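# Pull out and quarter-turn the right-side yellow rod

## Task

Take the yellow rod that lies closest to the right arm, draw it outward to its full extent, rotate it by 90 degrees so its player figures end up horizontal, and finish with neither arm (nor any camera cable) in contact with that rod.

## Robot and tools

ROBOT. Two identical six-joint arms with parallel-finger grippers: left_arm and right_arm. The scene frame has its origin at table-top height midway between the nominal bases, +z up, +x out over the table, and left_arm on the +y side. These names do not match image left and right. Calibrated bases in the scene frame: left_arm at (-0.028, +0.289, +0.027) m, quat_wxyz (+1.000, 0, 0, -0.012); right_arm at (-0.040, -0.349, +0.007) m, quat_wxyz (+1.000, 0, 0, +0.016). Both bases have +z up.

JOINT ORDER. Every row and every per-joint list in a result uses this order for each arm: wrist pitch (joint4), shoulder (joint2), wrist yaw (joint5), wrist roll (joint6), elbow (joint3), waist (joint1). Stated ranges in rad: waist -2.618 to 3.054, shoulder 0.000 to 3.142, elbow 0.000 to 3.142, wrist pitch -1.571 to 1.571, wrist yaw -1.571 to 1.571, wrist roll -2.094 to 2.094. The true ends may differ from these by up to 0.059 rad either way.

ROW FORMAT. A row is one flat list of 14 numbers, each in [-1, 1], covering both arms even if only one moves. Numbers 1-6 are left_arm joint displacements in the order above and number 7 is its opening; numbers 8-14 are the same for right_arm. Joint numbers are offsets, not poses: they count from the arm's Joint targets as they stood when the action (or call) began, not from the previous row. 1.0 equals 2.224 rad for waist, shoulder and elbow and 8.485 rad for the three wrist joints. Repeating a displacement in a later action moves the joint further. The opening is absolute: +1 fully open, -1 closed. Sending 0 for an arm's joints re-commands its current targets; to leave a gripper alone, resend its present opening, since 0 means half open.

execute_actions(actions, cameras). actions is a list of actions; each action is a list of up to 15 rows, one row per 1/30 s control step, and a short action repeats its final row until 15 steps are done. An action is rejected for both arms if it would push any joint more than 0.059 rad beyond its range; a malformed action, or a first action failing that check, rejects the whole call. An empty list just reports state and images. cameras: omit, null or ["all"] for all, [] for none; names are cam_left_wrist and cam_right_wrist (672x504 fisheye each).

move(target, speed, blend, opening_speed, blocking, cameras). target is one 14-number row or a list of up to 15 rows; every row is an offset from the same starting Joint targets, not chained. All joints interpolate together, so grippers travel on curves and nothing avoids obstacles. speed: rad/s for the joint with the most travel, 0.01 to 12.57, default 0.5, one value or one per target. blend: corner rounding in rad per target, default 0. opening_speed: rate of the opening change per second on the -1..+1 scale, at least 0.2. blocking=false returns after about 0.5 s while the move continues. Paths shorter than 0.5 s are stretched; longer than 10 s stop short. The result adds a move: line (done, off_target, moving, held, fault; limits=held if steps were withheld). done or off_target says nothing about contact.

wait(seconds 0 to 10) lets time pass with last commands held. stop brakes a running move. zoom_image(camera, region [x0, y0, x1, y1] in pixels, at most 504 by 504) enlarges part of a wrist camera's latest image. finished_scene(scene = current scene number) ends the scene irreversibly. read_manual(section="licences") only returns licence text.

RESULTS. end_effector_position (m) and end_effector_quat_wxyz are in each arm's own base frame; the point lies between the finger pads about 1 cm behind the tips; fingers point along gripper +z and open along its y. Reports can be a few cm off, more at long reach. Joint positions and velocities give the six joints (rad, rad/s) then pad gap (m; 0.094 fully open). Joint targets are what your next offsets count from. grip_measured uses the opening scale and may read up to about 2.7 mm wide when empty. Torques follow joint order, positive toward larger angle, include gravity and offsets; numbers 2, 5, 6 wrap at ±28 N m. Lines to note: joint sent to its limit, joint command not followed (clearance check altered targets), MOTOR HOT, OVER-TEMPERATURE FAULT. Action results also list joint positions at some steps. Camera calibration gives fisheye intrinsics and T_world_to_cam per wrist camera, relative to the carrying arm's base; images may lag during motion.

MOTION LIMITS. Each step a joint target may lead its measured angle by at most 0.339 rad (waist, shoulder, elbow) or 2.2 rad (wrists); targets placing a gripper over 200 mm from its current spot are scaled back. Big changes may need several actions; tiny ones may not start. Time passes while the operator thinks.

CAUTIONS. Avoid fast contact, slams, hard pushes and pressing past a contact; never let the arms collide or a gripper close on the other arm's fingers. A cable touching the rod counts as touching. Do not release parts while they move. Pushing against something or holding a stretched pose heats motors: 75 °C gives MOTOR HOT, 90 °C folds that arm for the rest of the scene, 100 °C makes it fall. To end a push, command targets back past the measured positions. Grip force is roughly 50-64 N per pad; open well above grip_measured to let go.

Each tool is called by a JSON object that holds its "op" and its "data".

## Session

{"op": "execute_actions", "data": {"actions": []}}

Scene clock: 0.00 s.
left_arm: end_effector_position=(+0.3899, -0.0004, +0.1147) grip_measured=+1.000 end_effector_quat_wxyz=(+0.609, -0.026, +0.793, +0.006) | right_arm: end_effector_position=(+0.3960, -0.0474, +0.1154) grip_measured=+1.000 end_effector_quat_wxyz=(+0.595, +0.094, +0.794, -0.086)
Joint names: [wrist pitch, shoulder, wrist yaw, wrist roll, elbow, waist]
Joint positions: left_arm=[0.911 1.495 -0.08 -0.043 0.322 -0.04 0.094] | right_arm=[0.848 1.518 0.234 0.044 0.38 -0.018 0.094]
Joint velocities: within noise
Joint torques (N m): no reading
Heat: left arm: 42 °C; right arm: 40 °C.
Joint targets: left_arm=[0.899 1.493 -0.081 -0.042 0.324 -0.040] | right_arm=[0.837 1.515 0.234 0.045 0.383 -0.018]
Tool commands: left_gripper/opening=+1.0 right_gripper/opening=+1.0
camera_calibration:
cam_left_wrist: T_world_to_cam=[[0.0222135, -0.980285, 0.196335, -0.0420869], [-0.593611, -0.170951, -0.786385, 0.357186], [0.804446, -0.0990782, -0.585705, -0.125405], [0, 0, 0, 1]] pos_world=[0.313846, 0.00737939, 0.215698]
cam_right_wrist: T_world_to_cam=[[-0.244005, -0.947103, 0.208463, 0.0183839], [-0.655393, 0.00260904, -0.755284, 0.379511], [0.714788, -0.320918, -0.621361, -0.108823], [0, 0, 0, 1]] pos_world=[0.331, -0.0185021, 0.215188]

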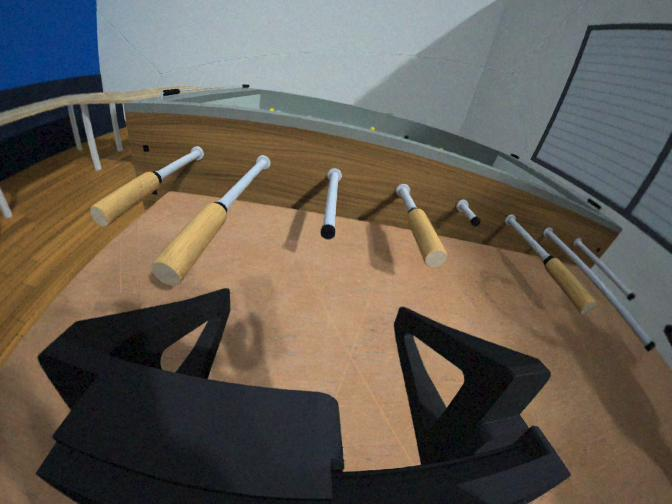

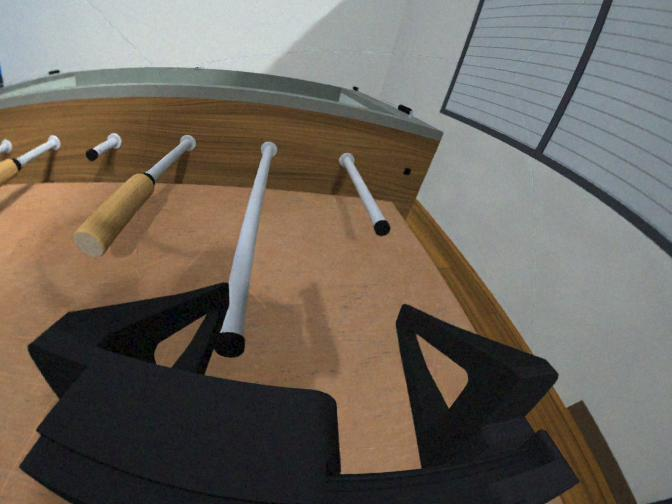

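{"op": "move", "data": {"target": [[0,0,0,0,0,0,1,-0.0338,-0.0895,0.0349,-0.0053,0.0369,0.2104,1],[0,0,0,0,0,0,1,0.0642,0.3078,0.0411,-0.1903,0.1415,0.2319,1]], "speed": 1.0, "blend": 0.1}}

Scene clock: 40.10 s.
left_arm: end_effector_position=(+0.3899, -0.0004, +0.1147) grip_measured=+1.000 end_effector_quat_wxyz=(+0.609, -0.026, +0.793, +0.006) | right_arm: end_effector_position=(+0.4571, +0.1353, +0.0675) grip_measured=+1.000 end_effector_quat_wxyz=(-0.433, +0.520, -0.533, +0.508)
Joint names: [wrist pitch, shoulder, wrist yaw, wrist roll, elbow, waist]
Joint positions: left_arm=[0.911 1.495 -0.08 -0.043 0.322 -0.04 0.094] | right_arm=[1.36 2.175 0.58 -1.566 0.684 0.492 0.094]
Joint velocities: within noise
Joint torques (N m): left_arm=[1.89 -5.78 -0.02 0 5.34 -0.02] | right_arm=[1.89 -6.28 0.12 -0.02 4.59 0.55]
Heat: left arm: 42 °C; right arm: 41 °C.
Joint targets: left_arm=[0.899 1.493 -0.081 -0.042 0.324 -0.040] | right_arm=[1.382 2.199 0.583 -1.570 0.698 0.498]
move: done
camera_calibration:
cam_left_wrist: T_world_to_cam=[[0.0222135, -0.980285, 0.196335, -0.0420869], [-0.593611, -0.170951, -0.786385, 0.357186], [0.804446, -0.0990782, -0.585705, -0.125405], [0, 0, 0, 1]] pos_world=[0.313846, 0.00737939, 0.215698]
cam_right_wrist: T_world_to_cam=[[0.0795352, 0.238192, 0.967956, -0.143254], [-0.45443, -0.855598, 0.247883, 0.339339], [0.887225, -0.459584, 0.0401914, -0.228258], [0, 0, 0, 1]] pos_world=[0.368115, 0.219556, 0.0637212]

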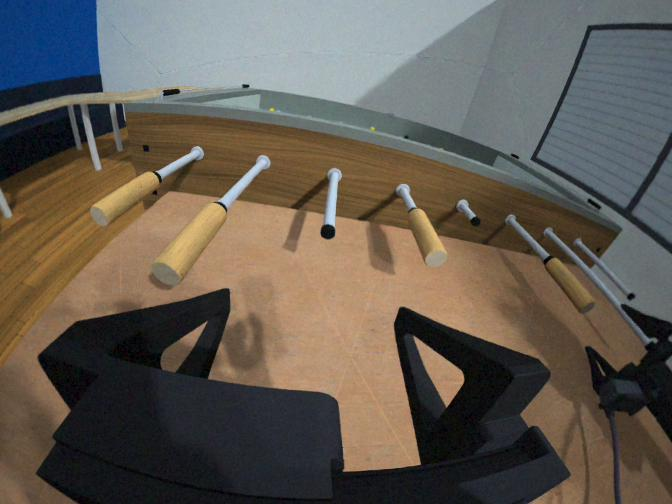

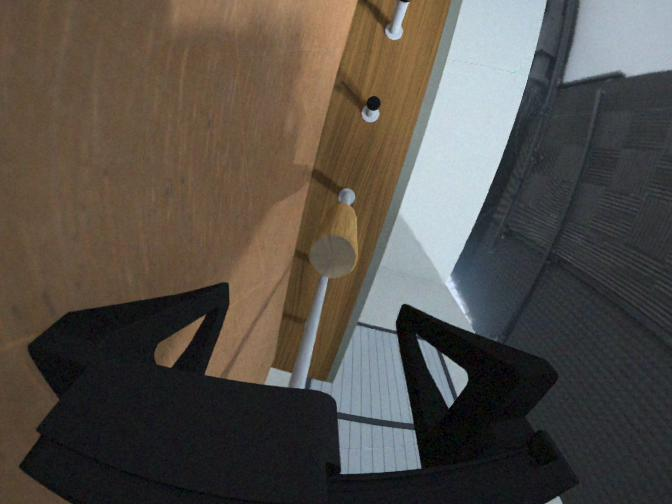

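{"op": "move", "data": {"target": [0,0,0,0,0,0,1,-0.01497,0.1513,-0.0151,0,0.226,-0.0597,1], "speed": 0.5, "cameras": ["cam_right_wrist"]}}

Scene clock: 54.17 s.
left_arm: end_effector_position=(+0.3899, -0.0004, +0.1147) grip_measured=+1.000 end_effector_quat_wxyz=(+0.609, -0.026, +0.793, +0.006) | right_arm: end_effector_position=(+0.5723, +0.1417, +0.0790) grip_measured=+1.000 end_effector_quat_wxyz=(+0.497, -0.455, +0.513, -0.533)
Joint names: [wrist pitch, shoulder, wrist yaw, wrist roll, elbow, waist]
Joint positions: left_arm=[0.911 1.495 -0.08 -0.043 0.322 -0.04 0.094] | right_arm=[1.349 2.479 0.473 -1.577 1.198 0.379 0.094]
Joint velocities: within noise
Joint torques (N m): left_arm=[1.88 -5.78 -0.03 0.02 5.34 -0.06] | right_arm=[0.86 -6.72 -0.18 0.11 4.77 -1.21]
Heat: left arm: 42 °C; right arm: 42 °C.
Joint targets: left_arm=[0.899 1.493 -0.081 -0.042 0.324 -0.040] | right_arm=[1.255 2.536 0.455 -1.569 1.201 0.365]
move: off_target (right_arm); right_arm: the wrist pitch is farthest, 0.094 rad from its target
camera_calibration:
cam_right_wrist: T_world_to_cam=[[-0.0938043, 0.163072, 0.982145, -0.0563078], [-0.489622, -0.866511, 0.0971087, 0.427971], [0.866874, -0.47177, 0.161126, -0.324245], [0, 0, 0, 1]] pos_world=[0.485342, 0.227055, 0.065987]
Images, in order (width x height): cam_right_wrist 672x504.

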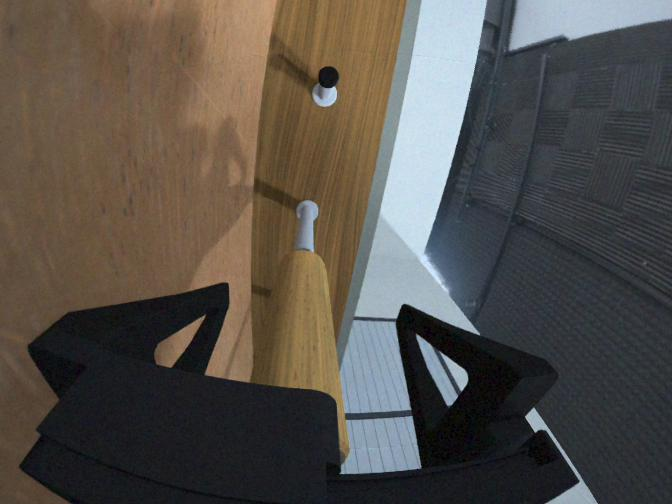

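{"op": "move", "data": {"target": [0,0,0,0,0,0,1,0,0,0,0,0,0,-0.8], "opening_speed": 1.2, "cameras": []}}

{"op": "move", "data": {"target": [0,0,0,0,0,0,1,0,0,0,0.186,0,0,-0.8], "speed": 1}}

Scene clock: 62.27 s.
left_arm: end_effector_position=(+0.3899, -0.0004, +0.1147) grip_measured=+1.000 end_effector_quat_wxyz=(+0.609, -0.026, +0.793, +0.006) | right_arm: end_effector_position=(+0.5736, +0.1407, +0.0676) grip_measured=-0.308 end_effector_quat_wxyz=(+0.489, -0.465, +0.515, -0.529)
Joint names: [wrist pitch, shoulder, wrist yaw, wrist roll, elbow, waist]
Joint positions: left_arm=[0.911 1.495 -0.08 -0.043 0.322 -0.04 0.094] | right_arm=[1.337 2.498 0.465 -1.579 1.204 0.375 0.033]
Joint velocities: within noise
Joint torques (N m): left_arm=[1.88 -5.75 -0.03 0.02 5.33 -0.03] | right_arm=[0.97 -8.21 -0.08 0.11 4.26 -0.83]
Heat: left arm: 42 °C; right arm: 41 °C.
Joint targets: left_arm=[0.899 1.493 -0.081 -0.042 0.324 -0.040] | right_arm=[1.255 2.536 0.455 -1.570 1.201 0.365]
move: off_target (right_arm); right_arm: the wrist pitch is farthest, 0.082 rad from its target
No camera images: "cameras" was empty.

Scene clock: 64.80 s.
left_arm: end_effector_position=(+0.3899, -0.0004, +0.1147) grip_measured=+1.000 end_effector_quat_wxyz=(+0.609, -0.026, +0.793, +0.006) | right_arm: end_effector_position=(+0.5735, +0.1389, +0.0677) grip_measured=-0.308 end_effector_quat_wxyz=(+0.720, +0.034, +0.692, -0.037)
Joint names: [wrist pitch, shoulder, wrist yaw, wrist roll, elbow, waist]
Joint positions: left_arm=[0.911 1.495 -0.08 -0.043 0.322 -0.04 0.094] | right_arm=[1.338 2.498 0.475 -0.022 1.204 0.375 0.032]
Joint velocities: within noise
Joint torques (N m): left_arm=[1.88 -5.76 -0.03 0.02 5.3 -0.06] | right_arm=[0.96 -8.21 -0.19 0.32 4.25 -0.83]
Heat: left arm: 42 °C; right arm: 41 °C.
Joint targets: left_arm=[0.899 1.493 -0.081 -0.042 0.324 -0.040] | right_arm=[1.255 2.536 0.455 0.009 1.201 0.365]
move: off_target (right_arm); right_arm: the wrist pitch is farthest, 0.083 rad from its target
camera_calibration:
cam_left_wrist: T_world_to_cam=[[0.0222135, -0.980285, 0.196335, -0.0420869], [-0.593611, -0.170951, -0.786385, 0.357186], [0.804446, -0.0990782, -0.585705, -0.125405], [0, 0, 0, 1]] pos_world=[0.313846, 0.00737939, 0.215698]
cam_right_wrist: T_world_to_cam=[[-0.154517, -0.971762, 0.178336, 0.202285], [-0.376304, -0.109013, -0.920061, 0.325829], [0.913521, -0.209273, -0.348834, -0.353362], [0, 0, 0, 1]] pos_world=[0.47667, 0.158143, 0.140443]

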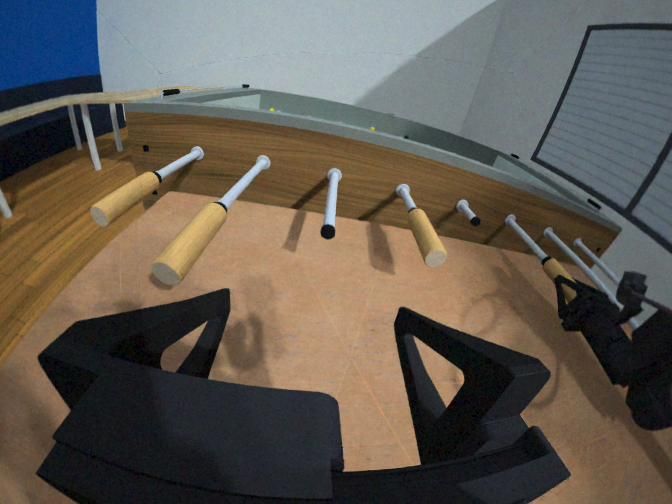

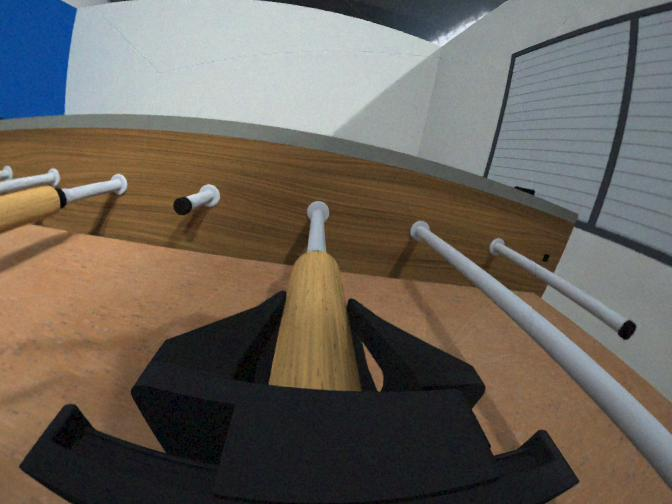

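{"op": "zoom_image", "data": {"camera": "cam_left_wrist", "region": [230, 80, 530, 180]}}

Scaled by 1.680 from the camera's 672x504 image, which has a finer 960x720 frame.

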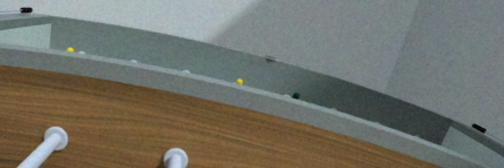

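{"op": "move", "data": {"target": [[0,0,0,0,0,0,1,0.0046,-0.1517,0.0147,0,-0.2009,0.0569,-0.8],[0,0,0,0,0,0,1,-0.0054,-0.2199,0.023,0,-0.2756,0.0893,-0.8]], "speed": 0.35, "blend": 0.05}}

Scene clock: 81.13 s.
left_arm: end_effector_position=(+0.3899, -0.0004, +0.1147) grip_measured=+1.000 end_effector_quat_wxyz=(+0.609, -0.026, +0.793, +0.006) | right_arm: end_effector_position=(+0.4850, +0.1447, +0.0773) grip_measured=-0.309 end_effector_quat_wxyz=(+0.650, -0.004, +0.759, -0.048)
Joint names: [wrist pitch, shoulder, wrist yaw, wrist roll, elbow, waist]
Joint positions: left_arm=[0.911 1.495 -0.08 -0.043 0.322 -0.04 0.094] | right_arm=[1.161 2.14 0.528 0.01 0.803 0.466 0.032]
Joint velocities: within noise
Joint torques (N m): left_arm=[1.89 -5.75 -0.02 0.02 5.35 -0.05] | right_arm=[2.15 -16.43 1.43 -0.02 -12.15 8.73]
Heat: left arm: 42 °C; right arm: 42 °C.
Joint targets: left_arm=[0.899 1.493 -0.081 -0.042 0.324 -0.040] | right_arm=[1.209 2.047 0.650 0.008 0.588 0.564]
move: off_target (right_arm); right_arm: the elbow is farthest, 0.215 rad from its target
camera_calibration:
cam_left_wrist: T_world_to_cam=[[0.0222135, -0.980285, 0.196335, -0.0420869], [-0.593611, -0.170951, -0.786385, 0.357186], [0.804446, -0.0990782, -0.585705, -0.125405], [0, 0, 0, 1]] pos_world=[0.313846, 0.00737939, 0.215698]
cam_right_wrist: T_world_to_cam=[[-0.0760385, -0.962628, 0.259934, 0.146884], [-0.54261, -0.178761, -0.820743, 0.385122], [0.836536, -0.203451, -0.508739, -0.219185], [0, 0, 0, 1]] pos_world=[0.403497, 0.165646, 0.166398]

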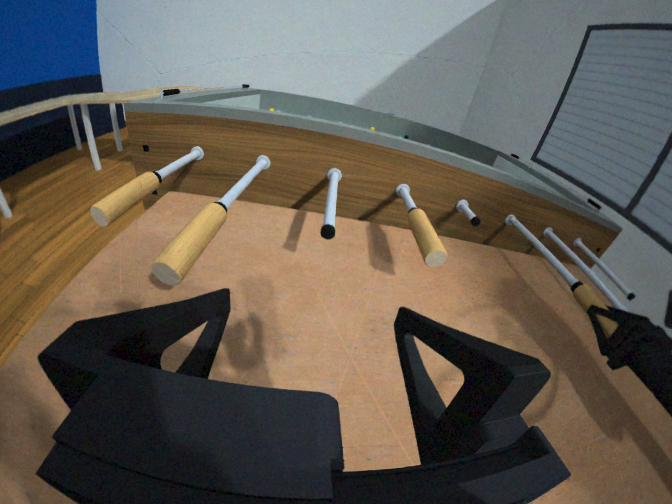

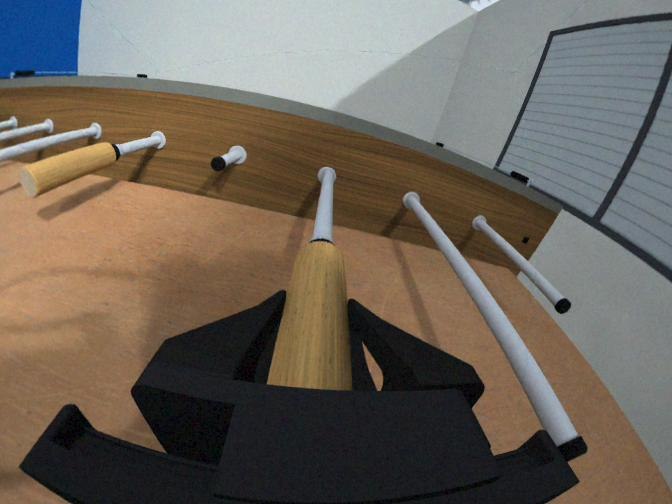

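{"op": "move", "data": {"target": [0,0,0,0,0,0,1,0.004,0.0293,-0.01,0,0.0677,-0.0308,-0.8], "cameras": []}}

{"op": "move", "data": {"target": [0,0,0,0,0,0,1,0,0,0,0,0,0,0.6], "opening_speed": 2, "cameras": ["cam_right_wrist"]}}

Scene clock: 94.33 s.
left_arm: end_effector_position=(+0.3899, -0.0004, +0.1147) grip_measured=+1.000 end_effector_quat_wxyz=(+0.609, -0.026, +0.793, +0.006) | right_arm: end_effector_position=(+0.4870, +0.1442, +0.0774) grip_measured=-0.309 end_effector_quat_wxyz=(+0.649, -0.005, +0.759, -0.044)
Joint names: [wrist pitch, shoulder, wrist yaw, wrist roll, elbow, waist]
Joint positions: left_arm=[0.911 1.495 -0.08 -0.043 0.322 -0.04 0.094] | right_arm=[1.155 2.14 0.514 0.013 0.808 0.459 0.032]
Joint velocities: within noise
Joint torques (N m): left_arm=[1.88 -5.74 -0.04 0.03 5.37 -0.03] | right_arm=[2.5 -11.02 0.66 -0.05 -0.69 3.25]
Heat: left arm: 42 °C; right arm: 47 °C.
Joint targets: left_arm=[0.899 1.493 -0.081 -0.042 0.324 -0.040] | right_arm=[1.243 2.112 0.565 0.009 0.738 0.495]
move: off_target (right_arm); right_arm: the wrist pitch is farthest, 0.088 rad from its target
No camera images: "cameras" was empty.

Scene clock: 95.33 s.
left_arm: end_effector_position=(+0.3899, -0.0004, +0.1147) grip_measured=+1.000 end_effector_quat_wxyz=(+0.609, -0.026, +0.793, +0.006) | right_arm: end_effector_position=(+0.4709, +0.1473, +0.0808) grip_measured=+0.598 end_effector_quat_wxyz=(+0.661, +0.003, +0.749, -0.046)
Joint names: [wrist pitch, shoulder, wrist yaw, wrist roll, elbow, waist]
Joint positions: left_arm=[0.911 1.495 -0.08 -0.043 0.322 -0.04 0.094] | right_arm=[1.237 2.133 0.563 0.012 0.751 0.495 0.075]
Joint velocities: within noise
Joint torques (N m): left_arm=[1.89 -5.76 -0.04 0.01 5.3 -0.03] | right_arm=[1.71 -10.06 0.14 -0.03 3.15 0.03]
Heat: left arm: 42 °C; right arm: 47 °C.
Joint targets: left_arm=[0.899 1.493 -0.081 -0.042 0.324 -0.040] | right_arm=[1.243 2.112 0.565 0.009 0.738 0.495]
move: done
camera_calibration:
cam_right_wrist: T_world_to_cam=[[-0.0895186, -0.964989, 0.24654, 0.155043], [-0.518108, -0.166287, -0.838995, 0.368977], [0.850618, -0.20284, -0.485083, -0.213702], [0, 0, 0, 1]] pos_world=[0.386828, 0.167624, 0.167682]
Images, in order (width x height): cam_right_wrist 672x504.

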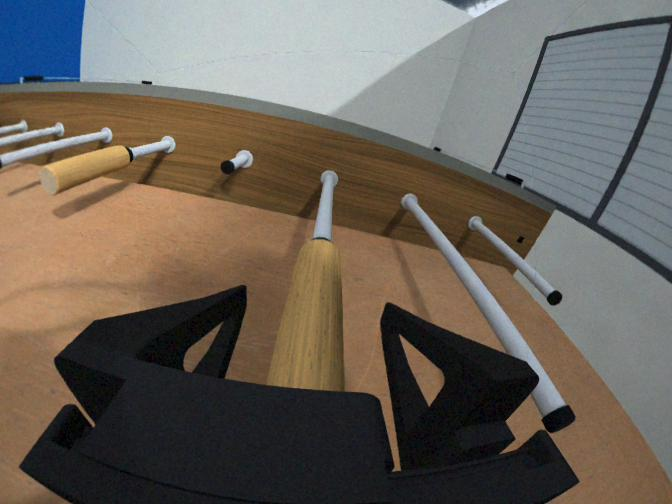

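{"op": "move", "data": {"target": [0,0,0,0,0,0,1,-0.0433,-0.1463,0.0173,0,-0.1022,0.0571,0.6]}}

Scene clock: 100.10 s.
left_arm: end_effector_position=(+0.3899, -0.0004, +0.1147) grip_measured=+1.000 end_effector_quat_wxyz=(+0.609, -0.026, +0.793, +0.006) | right_arm: end_effector_position=(+0.3931, +0.1370, +0.0808) grip_measured=+0.598 end_effector_quat_wxyz=(+0.586, -0.048, +0.801, -0.113)
Joint names: [wrist pitch, shoulder, wrist yaw, wrist roll, elbow, waist]
Joint positions: left_arm=[0.911 1.495 -0.08 -0.043 0.322 -0.04 0.094] | right_arm=[0.886 1.803 0.707 0.009 0.528 0.615 0.075]
Joint velocities: within noise
Joint torques (N m): left_arm=[1.88 -5.76 -0.06 0.01 5.33 -0.02] | right_arm=[1.53 -7.43 0.26 0 3.25 0.69]
Heat: left arm: 42 °C; right arm: 46 °C.
Joint targets: left_arm=[0.899 1.493 -0.081 -0.042 0.324 -0.040] | right_arm=[0.875 1.787 0.712 0.009 0.511 0.622]
move: done
camera_calibration:
cam_left_wrist: T_world_to_cam=[[0.0222135, -0.980285, 0.196335, -0.0420869], [-0.593611, -0.170951, -0.786385, 0.357186], [0.804446, -0.0990782, -0.585705, -0.125405], [0, 0, 0, 1]] pos_world=[0.313846, 0.00737939, 0.215698]
cam_right_wrist: T_world_to_cam=[[-0.0466012, -0.909703, 0.412637, 0.100259], [-0.666301, -0.279455, -0.691338, 0.388757], [0.744226, -0.307157, -0.593113, -0.0846735], [0, 0, 0, 1]] pos_world=[0.326717, 0.173838, 0.177171]

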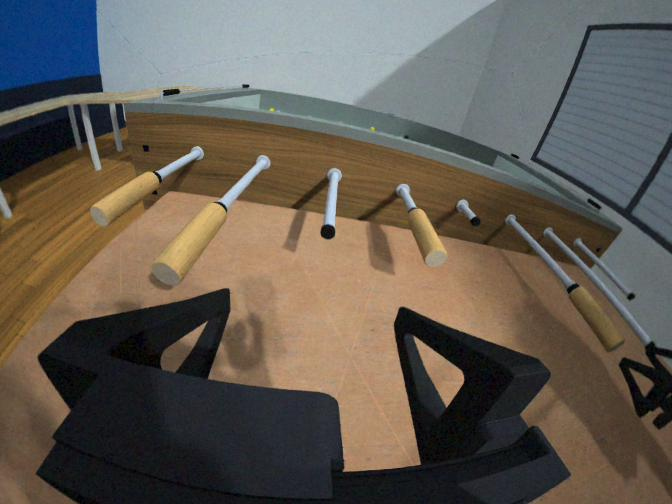

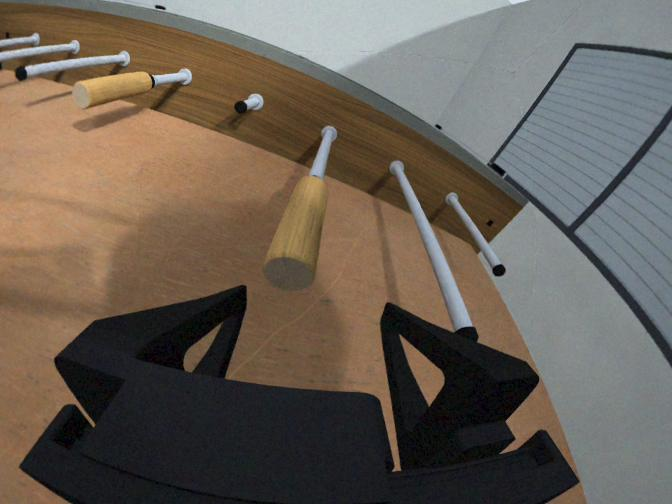

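{"op": "finished_scene", "data": {"scene": 2}}

The scene is finished: the task was done.


## Next scene

The same job, from a new start.

{"op": "execute_actions", "data": {"actions": []}}

Scene clock: 0.00 s.
left_arm: end_effector_position=(+0.4127, +0.0165, +0.1264) grip_measured=+1.000 end_effector_quat_wxyz=(+0.618, -0.002, +0.786, +0.007) | right_arm: end_effector_position=(+0.3903, -0.0463, +0.1052) grip_measured=+1.000 end_effector_quat_wxyz=(+0.587, +0.098, +0.798, -0.097)
Joint names: [wrist pitch, shoulder, wrist yaw, wrist roll, elbow, waist]
Joint positions: left_arm=[0.901 1.55 0.039 0.018 0.411 0.054 0.094] | right_arm=[0.871 1.537 0.276 0.046 0.357 0.003 0.094]
Joint velocities: within noise
Joint torques (N m): no reading
Heat: left arm: 40 °C; right arm: 39 °C.
Joint targets: left_arm=[0.889 1.548 0.039 0.019 0.413 0.054] | right_arm=[0.861 1.534 0.277 0.048 0.360 0.003]
Tool commands: left_gripper/opening=+1.0 right_gripper/opening=+1.0
camera_calibration:
cam_left_wrist: T_world_to_cam=[[-0.0177666, -0.985889, 0.166453, -0.00796993], [-0.580802, -0.125334, -0.804339, 0.378982], [0.813851, -0.110967, -0.570379, -0.140833], [0, 0, 0, 1]] pos_world=[0.334589, 0.0240143, 0.225829]
cam_right_wrist: T_world_to_cam=[[-0.259, -0.939853, 0.222701, 0.0247898], [-0.669431, 0.00846419, -0.742826, 0.372487], [0.696262, -0.341475, -0.631359, -0.103415], [0, 0, 0, 1]] pos_world=[0.327779, -0.0151678, 0.20588]

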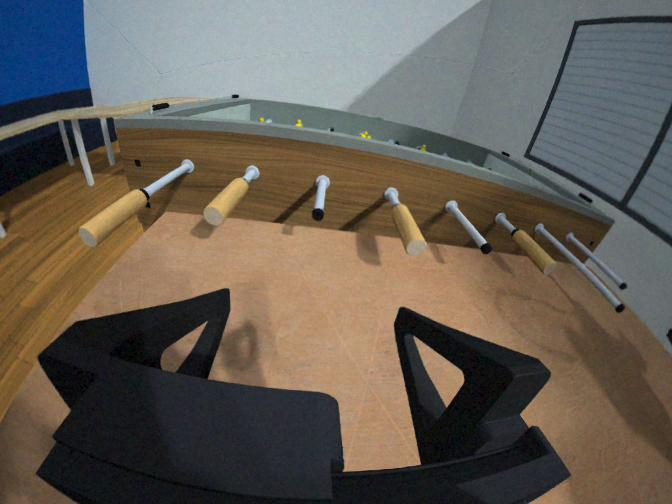

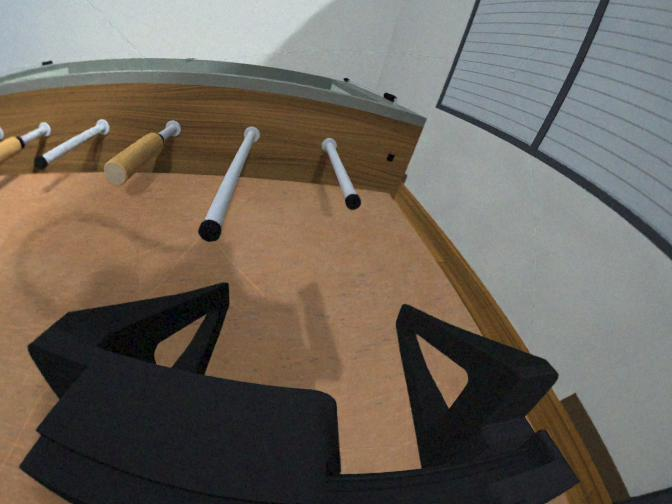

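{"op": "move", "data": {"target": [[0,0,0,0,0,0,1,-0.0367,-0.0982,0.0298,-0.0057,0.0472,0.201,1],[0,0,0,0,0,0,1,0.0394,0.411,0.0297,-0.1907,0.3743,0.1982,1]], "speed": 1.0, "blend": 0.1, "cameras": ["cam_right_wrist"]}}

Scene clock: 20.67 s.
left_arm: end_effector_position=(+0.4127, +0.0165, +0.1264) grip_measured=+1.000 end_effector_quat_wxyz=(+0.618, -0.002, +0.786, +0.007) | right_arm: end_effector_position=(+0.5606, +0.1680, +0.0754) grip_measured=+1.000 end_effector_quat_wxyz=(+0.469, -0.487, +0.525, -0.516)
Joint names: [wrist pitch, shoulder, wrist yaw, wrist roll, elbow, waist]
Joint positions: left_arm=[0.901 1.55 0.039 0.018 0.411 0.054 0.094] | right_arm=[1.207 2.415 0.53 -1.565 1.178 0.444 0.094]
Joint velocities: within noise
Joint torques (N m): left_arm=[1.86 -6.76 0 0.01 5.64 -0.05] | right_arm=[1.55 -8.54 0.05 -0.04 5.82 0.03]
Heat: left arm: 41 °C; right arm: 39 °C.
Joint targets: left_arm=[0.889 1.548 0.039 0.019 0.413 0.054] | right_arm=[1.195 2.448 0.529 -1.570 1.192 0.444]
move: done
camera_calibration:
cam_right_wrist: T_world_to_cam=[[-0.00756371, 0.188599, 0.982025, -0.110743], [-0.470942, -0.866997, 0.16288, 0.430069], [0.882132, -0.461245, 0.0953767, -0.306434], [0, 0, 0, 1]] pos_world=[0.472015, 0.252413, 0.0679291]
Images, in order (width x height): cam_right_wrist 672x504.

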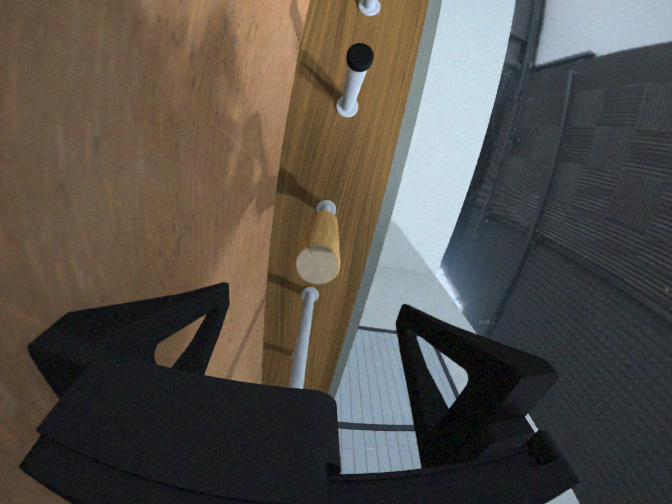

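{"op": "move", "data": {"target": [0,0,0,0,0,0,1,-0.0367,0.1439,-0.0125,0,0.275,-0.0474,1], "speed": 0.6, "cameras": ["cam_right_wrist"]}}

Scene clock: 27.67 s.
left_arm: end_effector_position=(+0.4127, +0.0165, +0.1264) grip_measured=+1.000 end_effector_quat_wxyz=(+0.618, -0.002, +0.786, +0.007) | right_arm: end_effector_position=(+0.6725, +0.1659, +0.0825) grip_measured=+1.000 end_effector_quat_wxyz=(+0.493, -0.462, +0.514, -0.529)
Joint names: [wrist pitch, shoulder, wrist yaw, wrist roll, elbow, waist]
Joint positions: left_arm=[0.901 1.55 0.039 0.018 0.411 0.054 0.094] | right_arm=[0.966 2.713 0.438 -1.574 1.798 0.35 0.094]
Joint velocities: within noise
Joint torques (N m): left_arm=[1.85 -6.76 -0.01 0.01 5.67 -0.03] | right_arm=[0.93 -9.54 -0.13 0.05 6.5 -0.95]
Heat: left arm: 41 °C; right arm: 40 °C.
Joint targets: left_arm=[0.889 1.548 0.039 0.019 0.413 0.054] | right_arm=[0.884 2.769 0.423 -1.571 1.804 0.339]
move: off_target (right_arm); right_arm: the wrist pitch is farthest, 0.083 rad from its target
camera_calibration:
cam_right_wrist: T_world_to_cam=[[-0.0802425, 0.168075, 0.982503, -0.064277], [-0.483055, -0.868758, 0.109165, 0.492655], [0.871905, -0.465843, 0.150901, -0.403699], [0, 0, 0, 1]] pos_world=[0.584809, 0.250741, 0.0702901]
Images, in order (width x height): cam_right_wrist 672x504.

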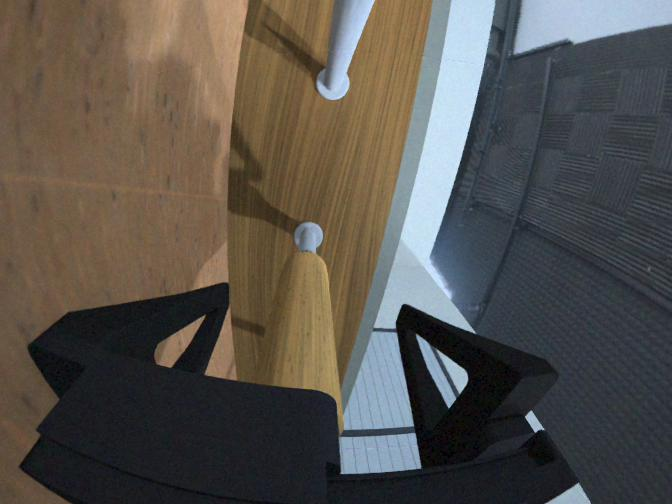

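{"op": "move", "data": {"target": [0,0,0,0,0,0,1,0,0,0,0,0,0,-0.8], "opening_speed": 1.2, "cameras": []}}

{"op": "move", "data": {"target": [0,0,0,0,0,0,1,0,0,0,0.186,0,0,-0.8], "speed": 1}}

{"op": "zoom_image", "data": {"camera": "cam_left_wrist", "region": [230, 90, 530, 190]}}

Scene clock: 34.63 s.
left_arm: end_effector_position=(+0.4127, +0.0165, +0.1264) grip_measured=+1.000 end_effector_quat_wxyz=(+0.618, -0.002, +0.786, +0.007) | right_arm: end_effector_position=(+0.6732, +0.1645, +0.0737) grip_measured=-0.309 end_effector_quat_wxyz=(+0.489, -0.467, +0.514, -0.528)
Joint names: [wrist pitch, shoulder, wrist yaw, wrist roll, elbow, waist]
Joint positions: left_arm=[0.901 1.55 0.039 0.018 0.411 0.054 0.094] | right_arm=[0.965 2.729 0.433 -1.576 1.803 0.346 0.032]
Joint velocities: within noise
Joint torques (N m): left_arm=[1.86 -6.76 0 0.01 5.63 -0.03] | right_arm=[0.95 -10.8 -0.08 0.07 6.09 -0.66]
Heat: left arm: 41 °C; right arm: 41 °C.
Joint targets: left_arm=[0.889 1.548 0.039 0.019 0.413 0.054] | right_arm=[0.884 2.768 0.423 -1.570 1.804 0.338]
move: off_target (right_arm); right_arm: the wrist pitch is farthest, 0.081 rad from its target
No camera images: "cameras" was empty.

Scene clock: 37.20 s.
left_arm: end_effector_position=(+0.4127, +0.0165, +0.1264) grip_measured=+1.000 end_effector_quat_wxyz=(+0.618, -0.002, +0.786, +0.007) | right_arm: end_effector_position=(+0.6728, +0.1622, +0.0784) grip_measured=-0.310 end_effector_quat_wxyz=(+0.725, +0.035, +0.687, -0.036)
Joint names: [wrist pitch, shoulder, wrist yaw, wrist roll, elbow, waist]
Joint positions: left_arm=[0.901 1.55 0.039 0.018 0.411 0.054 0.094] | right_arm=[0.986 2.729 0.445 -0.025 1.803 0.346 0.032]
Joint velocities: within noise
Joint torques (N m): left_arm=[1.86 -6.83 0 0.02 5.64 -0.01] | right_arm=[0.77 -10.8 -0.22 0.38 6.09 -0.66]
Heat: left arm: 41 °C; right arm: 41 °C.
Joint targets: left_arm=[0.889 1.548 0.039 0.019 0.413 0.054] | right_arm=[0.884 2.768 0.423 0.008 1.804 0.338]
move: off_target (right_arm); right_arm: the wrist pitch is farthest, 0.102 rad from its target
camera_calibration:
cam_left_wrist: T_world_to_cam=[[-0.0177666, -0.985889, 0.166453, -0.00796993], [-0.580802, -0.125334, -0.804339, 0.378982], [0.813851, -0.110967, -0.570379, -0.140833], [0, 0, 0, 1]] pos_world=[0.334589, 0.0240143, 0.225829]
cam_right_wrist: T_world_to_cam=[[-0.156314, -0.972251, 0.174053, 0.239921], [-0.362055, -0.107552, -0.925931, 0.366273], [0.918957, -0.207753, -0.335197, -0.440521], [0, 0, 0, 1]] pos_world=[0.574933, 0.181137, 0.149724]

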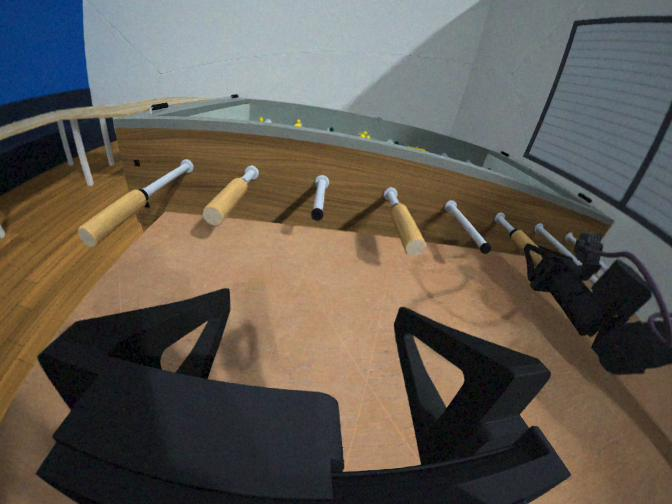

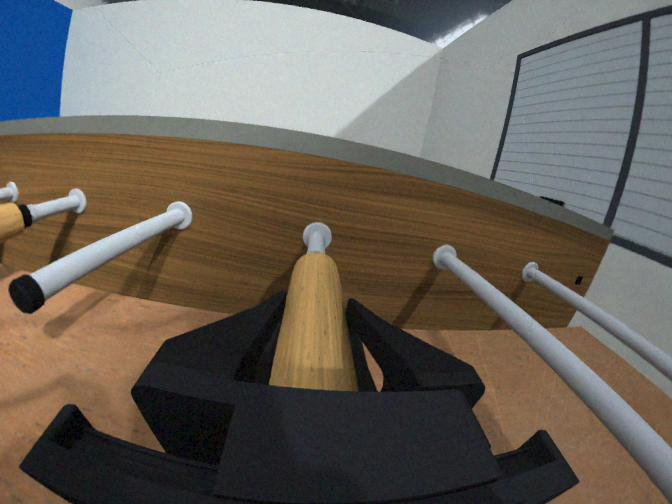

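Scaled by 1.680 from the camera's 672x504 image, which has a finer 960x720 frame.

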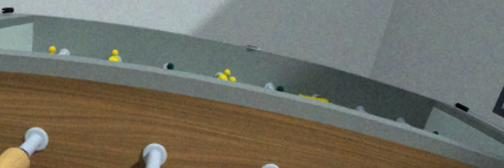

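{"op": "move", "data": {"target": [[0,0,0,0,0,0,1,0.03135,-0.1376,0.011,0,-0.2437,0.0418,-0.8],[0,0,0,0,0,0,1,0.0404,-0.2154,0.0224,0,-0.3876,0.0854,-0.8],[0,0,0,0,0,0,1,0.0391,-0.2646,0.0302,0,-0.4588,0.1151,-0.8]], "speed": 0.4, "blend": 0.05, "cameras": ["cam_right_wrist"]}}

Scene clock: 56.13 s.
left_arm: end_effector_position=(+0.4127, +0.0165, +0.1264) grip_measured=+1.000 end_effector_quat_wxyz=(+0.618, -0.002, +0.786, +0.007) | right_arm: end_effector_position=(+0.4991, +0.1740, +0.0785) grip_measured=-0.310 end_effector_quat_wxyz=(+0.671, +0.009, +0.740, -0.045)
Joint names: [wrist pitch, shoulder, wrist yaw, wrist roll, elbow, waist]
Joint positions: left_arm=[0.901 1.55 0.039 0.018 0.411 0.054 0.094] | right_arm=[1.2 2.239 0.602 0.012 0.922 0.526 0.032]
Joint velocities: within noise
Joint torques (N m): left_arm=[1.85 -6.76 0 0.02 5.65 -0.05] | right_arm=[1.78 -14.46 0.94 -0.05 -6.04 6.2]
Heat: left arm: 40 °C; right arm: 44 °C.
Joint targets: left_arm=[0.889 1.548 0.039 0.019 0.413 0.054] | right_arm=[1.215 2.180 0.680 0.008 0.784 0.595]
move: off_target (right_arm); right_arm: the elbow is farthest, 0.139 rad from its target
camera_calibration:
cam_right_wrist: T_world_to_cam=[[-0.103741, -0.966561, 0.234517, 0.192257], [-0.49701, -0.153862, -0.853995, 0.374513], [0.861522, -0.205152, -0.464428, -0.240032], [0, 0, 0, 1]] pos_world=[0.412875, 0.194209, 0.163267]
Images, in order (width x height): cam_right_wrist 672x504.

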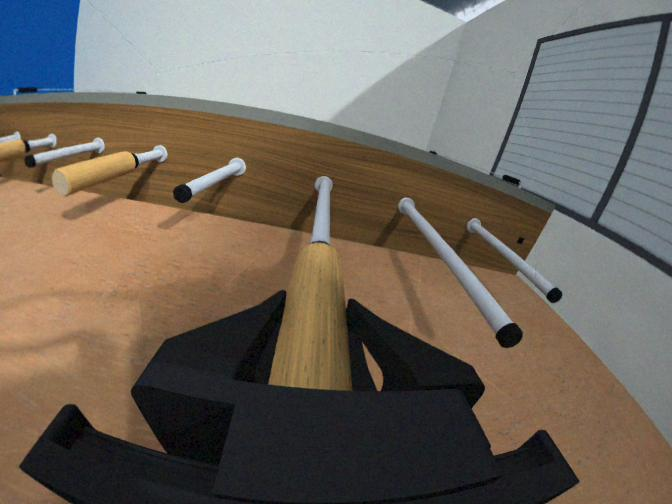

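{"op": "move", "data": {"target": [0,0,0,0,0,0,1,-0.0008,-0.0295,0.0047,0,-0.0427,0.0178,-0.8], "speed": 0.3, "cameras": []}}

Scene clock: 61.57 s.
left_arm: end_effector_position=(+0.4127, +0.0165, +0.1264) grip_measured=+1.000 end_effector_quat_wxyz=(+0.618, -0.002, +0.786, +0.007) | right_arm: end_effector_position=(+0.4975, +0.1725, +0.0814) grip_measured=-0.310 end_effector_quat_wxyz=(+0.664, +0.003, +0.746, -0.042)
Joint names: [wrist pitch, shoulder, wrist yaw, wrist roll, elbow, waist]
Joint positions: left_arm=[0.901 1.55 0.039 0.018 0.411 0.054 0.094] | right_arm=[1.161 2.206 0.582 0.016 0.908 0.519 0.032]
Joint velocities: within noise
Joint torques (N m): left_arm=[1.87 -6.79 -0.01 0.01 5.64 -0.05] | right_arm=[2.08 -17.09 1.59 -0.08 -12.29 10.33]
Heat: left arm: 40 °C; right arm: 44 °C.
Joint targets: left_arm=[0.889 1.548 0.039 0.019 0.413 0.054] | right_arm=[1.209 2.114 0.719 0.008 0.689 0.634]
move: off_target (right_arm); right_arm: the elbow is farthest, 0.219 rad from its target
No camera images: "cameras" was empty.

{"op": "move", "data": {"target": [0,0,0,0,0,0,1,-0.004,0.029,-0.0113,0,0.069,-0.0362,-0.8], "cameras": []}}

{"op": "move", "data": {"target": [0,0,0,0,0,0,1,0,0,0,0,0,0,0.6], "opening_speed": 2, "cameras": []}}

{"op": "move", "data": {"target": [0,0,0,0,0,0,1,-0.0282,-0.117,0.0161,0,-0.0946,0.0537,0.6]}}

Scene clock: 72.27 s.
left_arm: end_effector_position=(+0.4127, +0.0165, +0.1264) grip_measured=+1.000 end_effector_quat_wxyz=(+0.618, -0.002, +0.786, +0.007) | right_arm: end_effector_position=(+0.5000, +0.1720, +0.0800) grip_measured=-0.310 end_effector_quat_wxyz=(+0.661, +0.001, +0.749, -0.041)
Joint names: [wrist pitch, shoulder, wrist yaw, wrist roll, elbow, waist]
Joint positions: left_arm=[0.901 1.55 0.039 0.018 0.411 0.054 0.094] | right_arm=[1.143 2.206 0.571 0.02 0.916 0.513 0.032]
Joint velocities: within noise
Joint torques (N m): left_arm=[1.85 -6.76 -0.02 0.02 5.67 -0.08] | right_arm=[1.94 -11.74 0.67 -0.13 -0.8 3.69]
Heat: left arm: 40 °C; right arm: 46 °C.
Joint targets: left_arm=[0.889 1.548 0.039 0.019 0.413 0.054] | right_arm=[1.175 2.179 0.624 0.008 0.842 0.554]
move: off_target (right_arm); right_arm: the elbow is farthest, 0.073 rad from its target
No camera images: "cameras" was empty.

Scene clock: 73.30 s.
left_arm: end_effector_position=(+0.4127, +0.0165, +0.1264) grip_measured=+1.000 end_effector_quat_wxyz=(+0.618, -0.002, +0.786, +0.007) | right_arm: end_effector_position=(+0.4793, +0.1762, +0.0689) grip_measured=+0.598 end_effector_quat_wxyz=(+0.652, -0.008, +0.756, -0.054)
Joint names: [wrist pitch, shoulder, wrist yaw, wrist roll, elbow, waist]
Joint positions: left_arm=[0.901 1.55 0.039 0.018 0.411 0.054 0.094] | right_arm=[1.169 2.199 0.62 0.01 0.853 0.555 0.075]
Joint velocities: within noise
Joint torques (N m): left_arm=[1.84 -6.75 -0.01 0.02 5.61 -0.06] | right_arm=[1.73 -10.73 0.08 -0.01 3.4 -0.06]
Heat: left arm: 40 °C; right arm: 45 °C.
Joint targets: left_arm=[0.889 1.548 0.039 0.019 0.413 0.054] | right_arm=[1.175 2.179 0.623 0.008 0.842 0.554]
move: done
No camera images: "cameras" was empty.

Scene clock: 74.60 s.
left_arm: end_effector_position=(+0.4127, +0.0165, +0.1264) grip_measured=+1.000 end_effector_quat_wxyz=(+0.618, -0.002, +0.786, +0.007) | right_arm: end_effector_position=(+0.4117, +0.1704, +0.0798) grip_measured=+0.598 end_effector_quat_wxyz=(+0.606, -0.045, +0.787, -0.107)
Joint names: [wrist pitch, shoulder, wrist yaw, wrist roll, elbow, waist]
Joint positions: left_arm=[0.901 1.55 0.039 0.018 0.411 0.054 0.094] | right_arm=[0.946 1.935 0.755 0.008 0.648 0.668 0.075]
Joint velocities: within noise
Joint torques (N m): left_arm=[1.86 -6.79 0 0.01 5.63 -0.08] | right_arm=[1.51 -8.66 0.23 0.02 3.26 0.5]
Heat: left arm: 40 °C; right arm: 45 °C.
Joint targets: left_arm=[0.889 1.548 0.039 0.019 0.413 0.054] | right_arm=[0.935 1.918 0.760 0.008 0.632 0.673]
move: done
camera_calibration:
cam_left_wrist: T_world_to_cam=[[-0.0177666, -0.985889, 0.166453, -0.00796993], [-0.580802, -0.125334, -0.804339, 0.378982], [0.813851, -0.110967, -0.570379, -0.140833], [0, 0, 0, 1]] pos_world=[0.334589, 0.0240143, 0.225829]
cam_right_wrist: T_world_to_cam=[[-0.0577078, -0.915291, 0.398638, 0.138674], [-0.630146, -0.276313, -0.725649, 0.397069], [0.774329, -0.293076, -0.560822, -0.106253], [0, 0, 0, 1]] pos_world=[0.340488, 0.205502, 0.173263]

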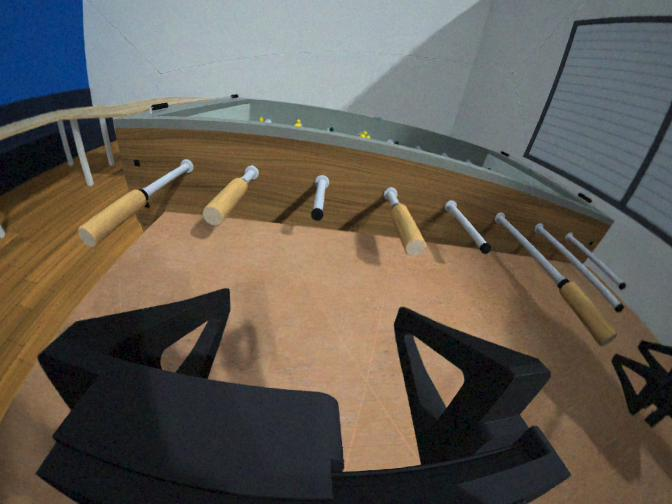

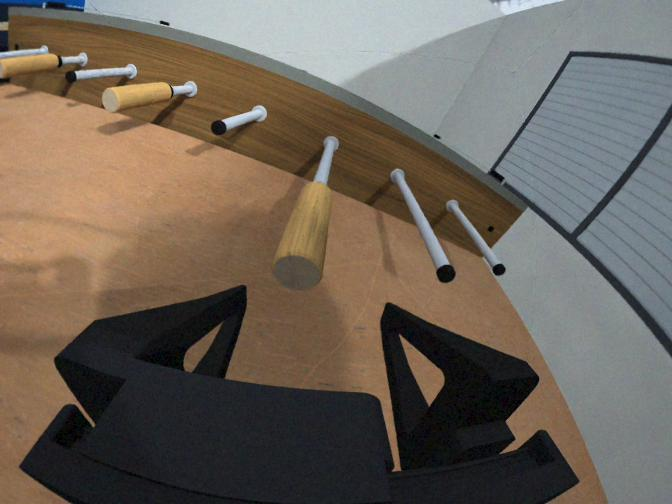

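{"op": "finished_scene", "data": {"scene": 3}}

The scene is finished: the task was done.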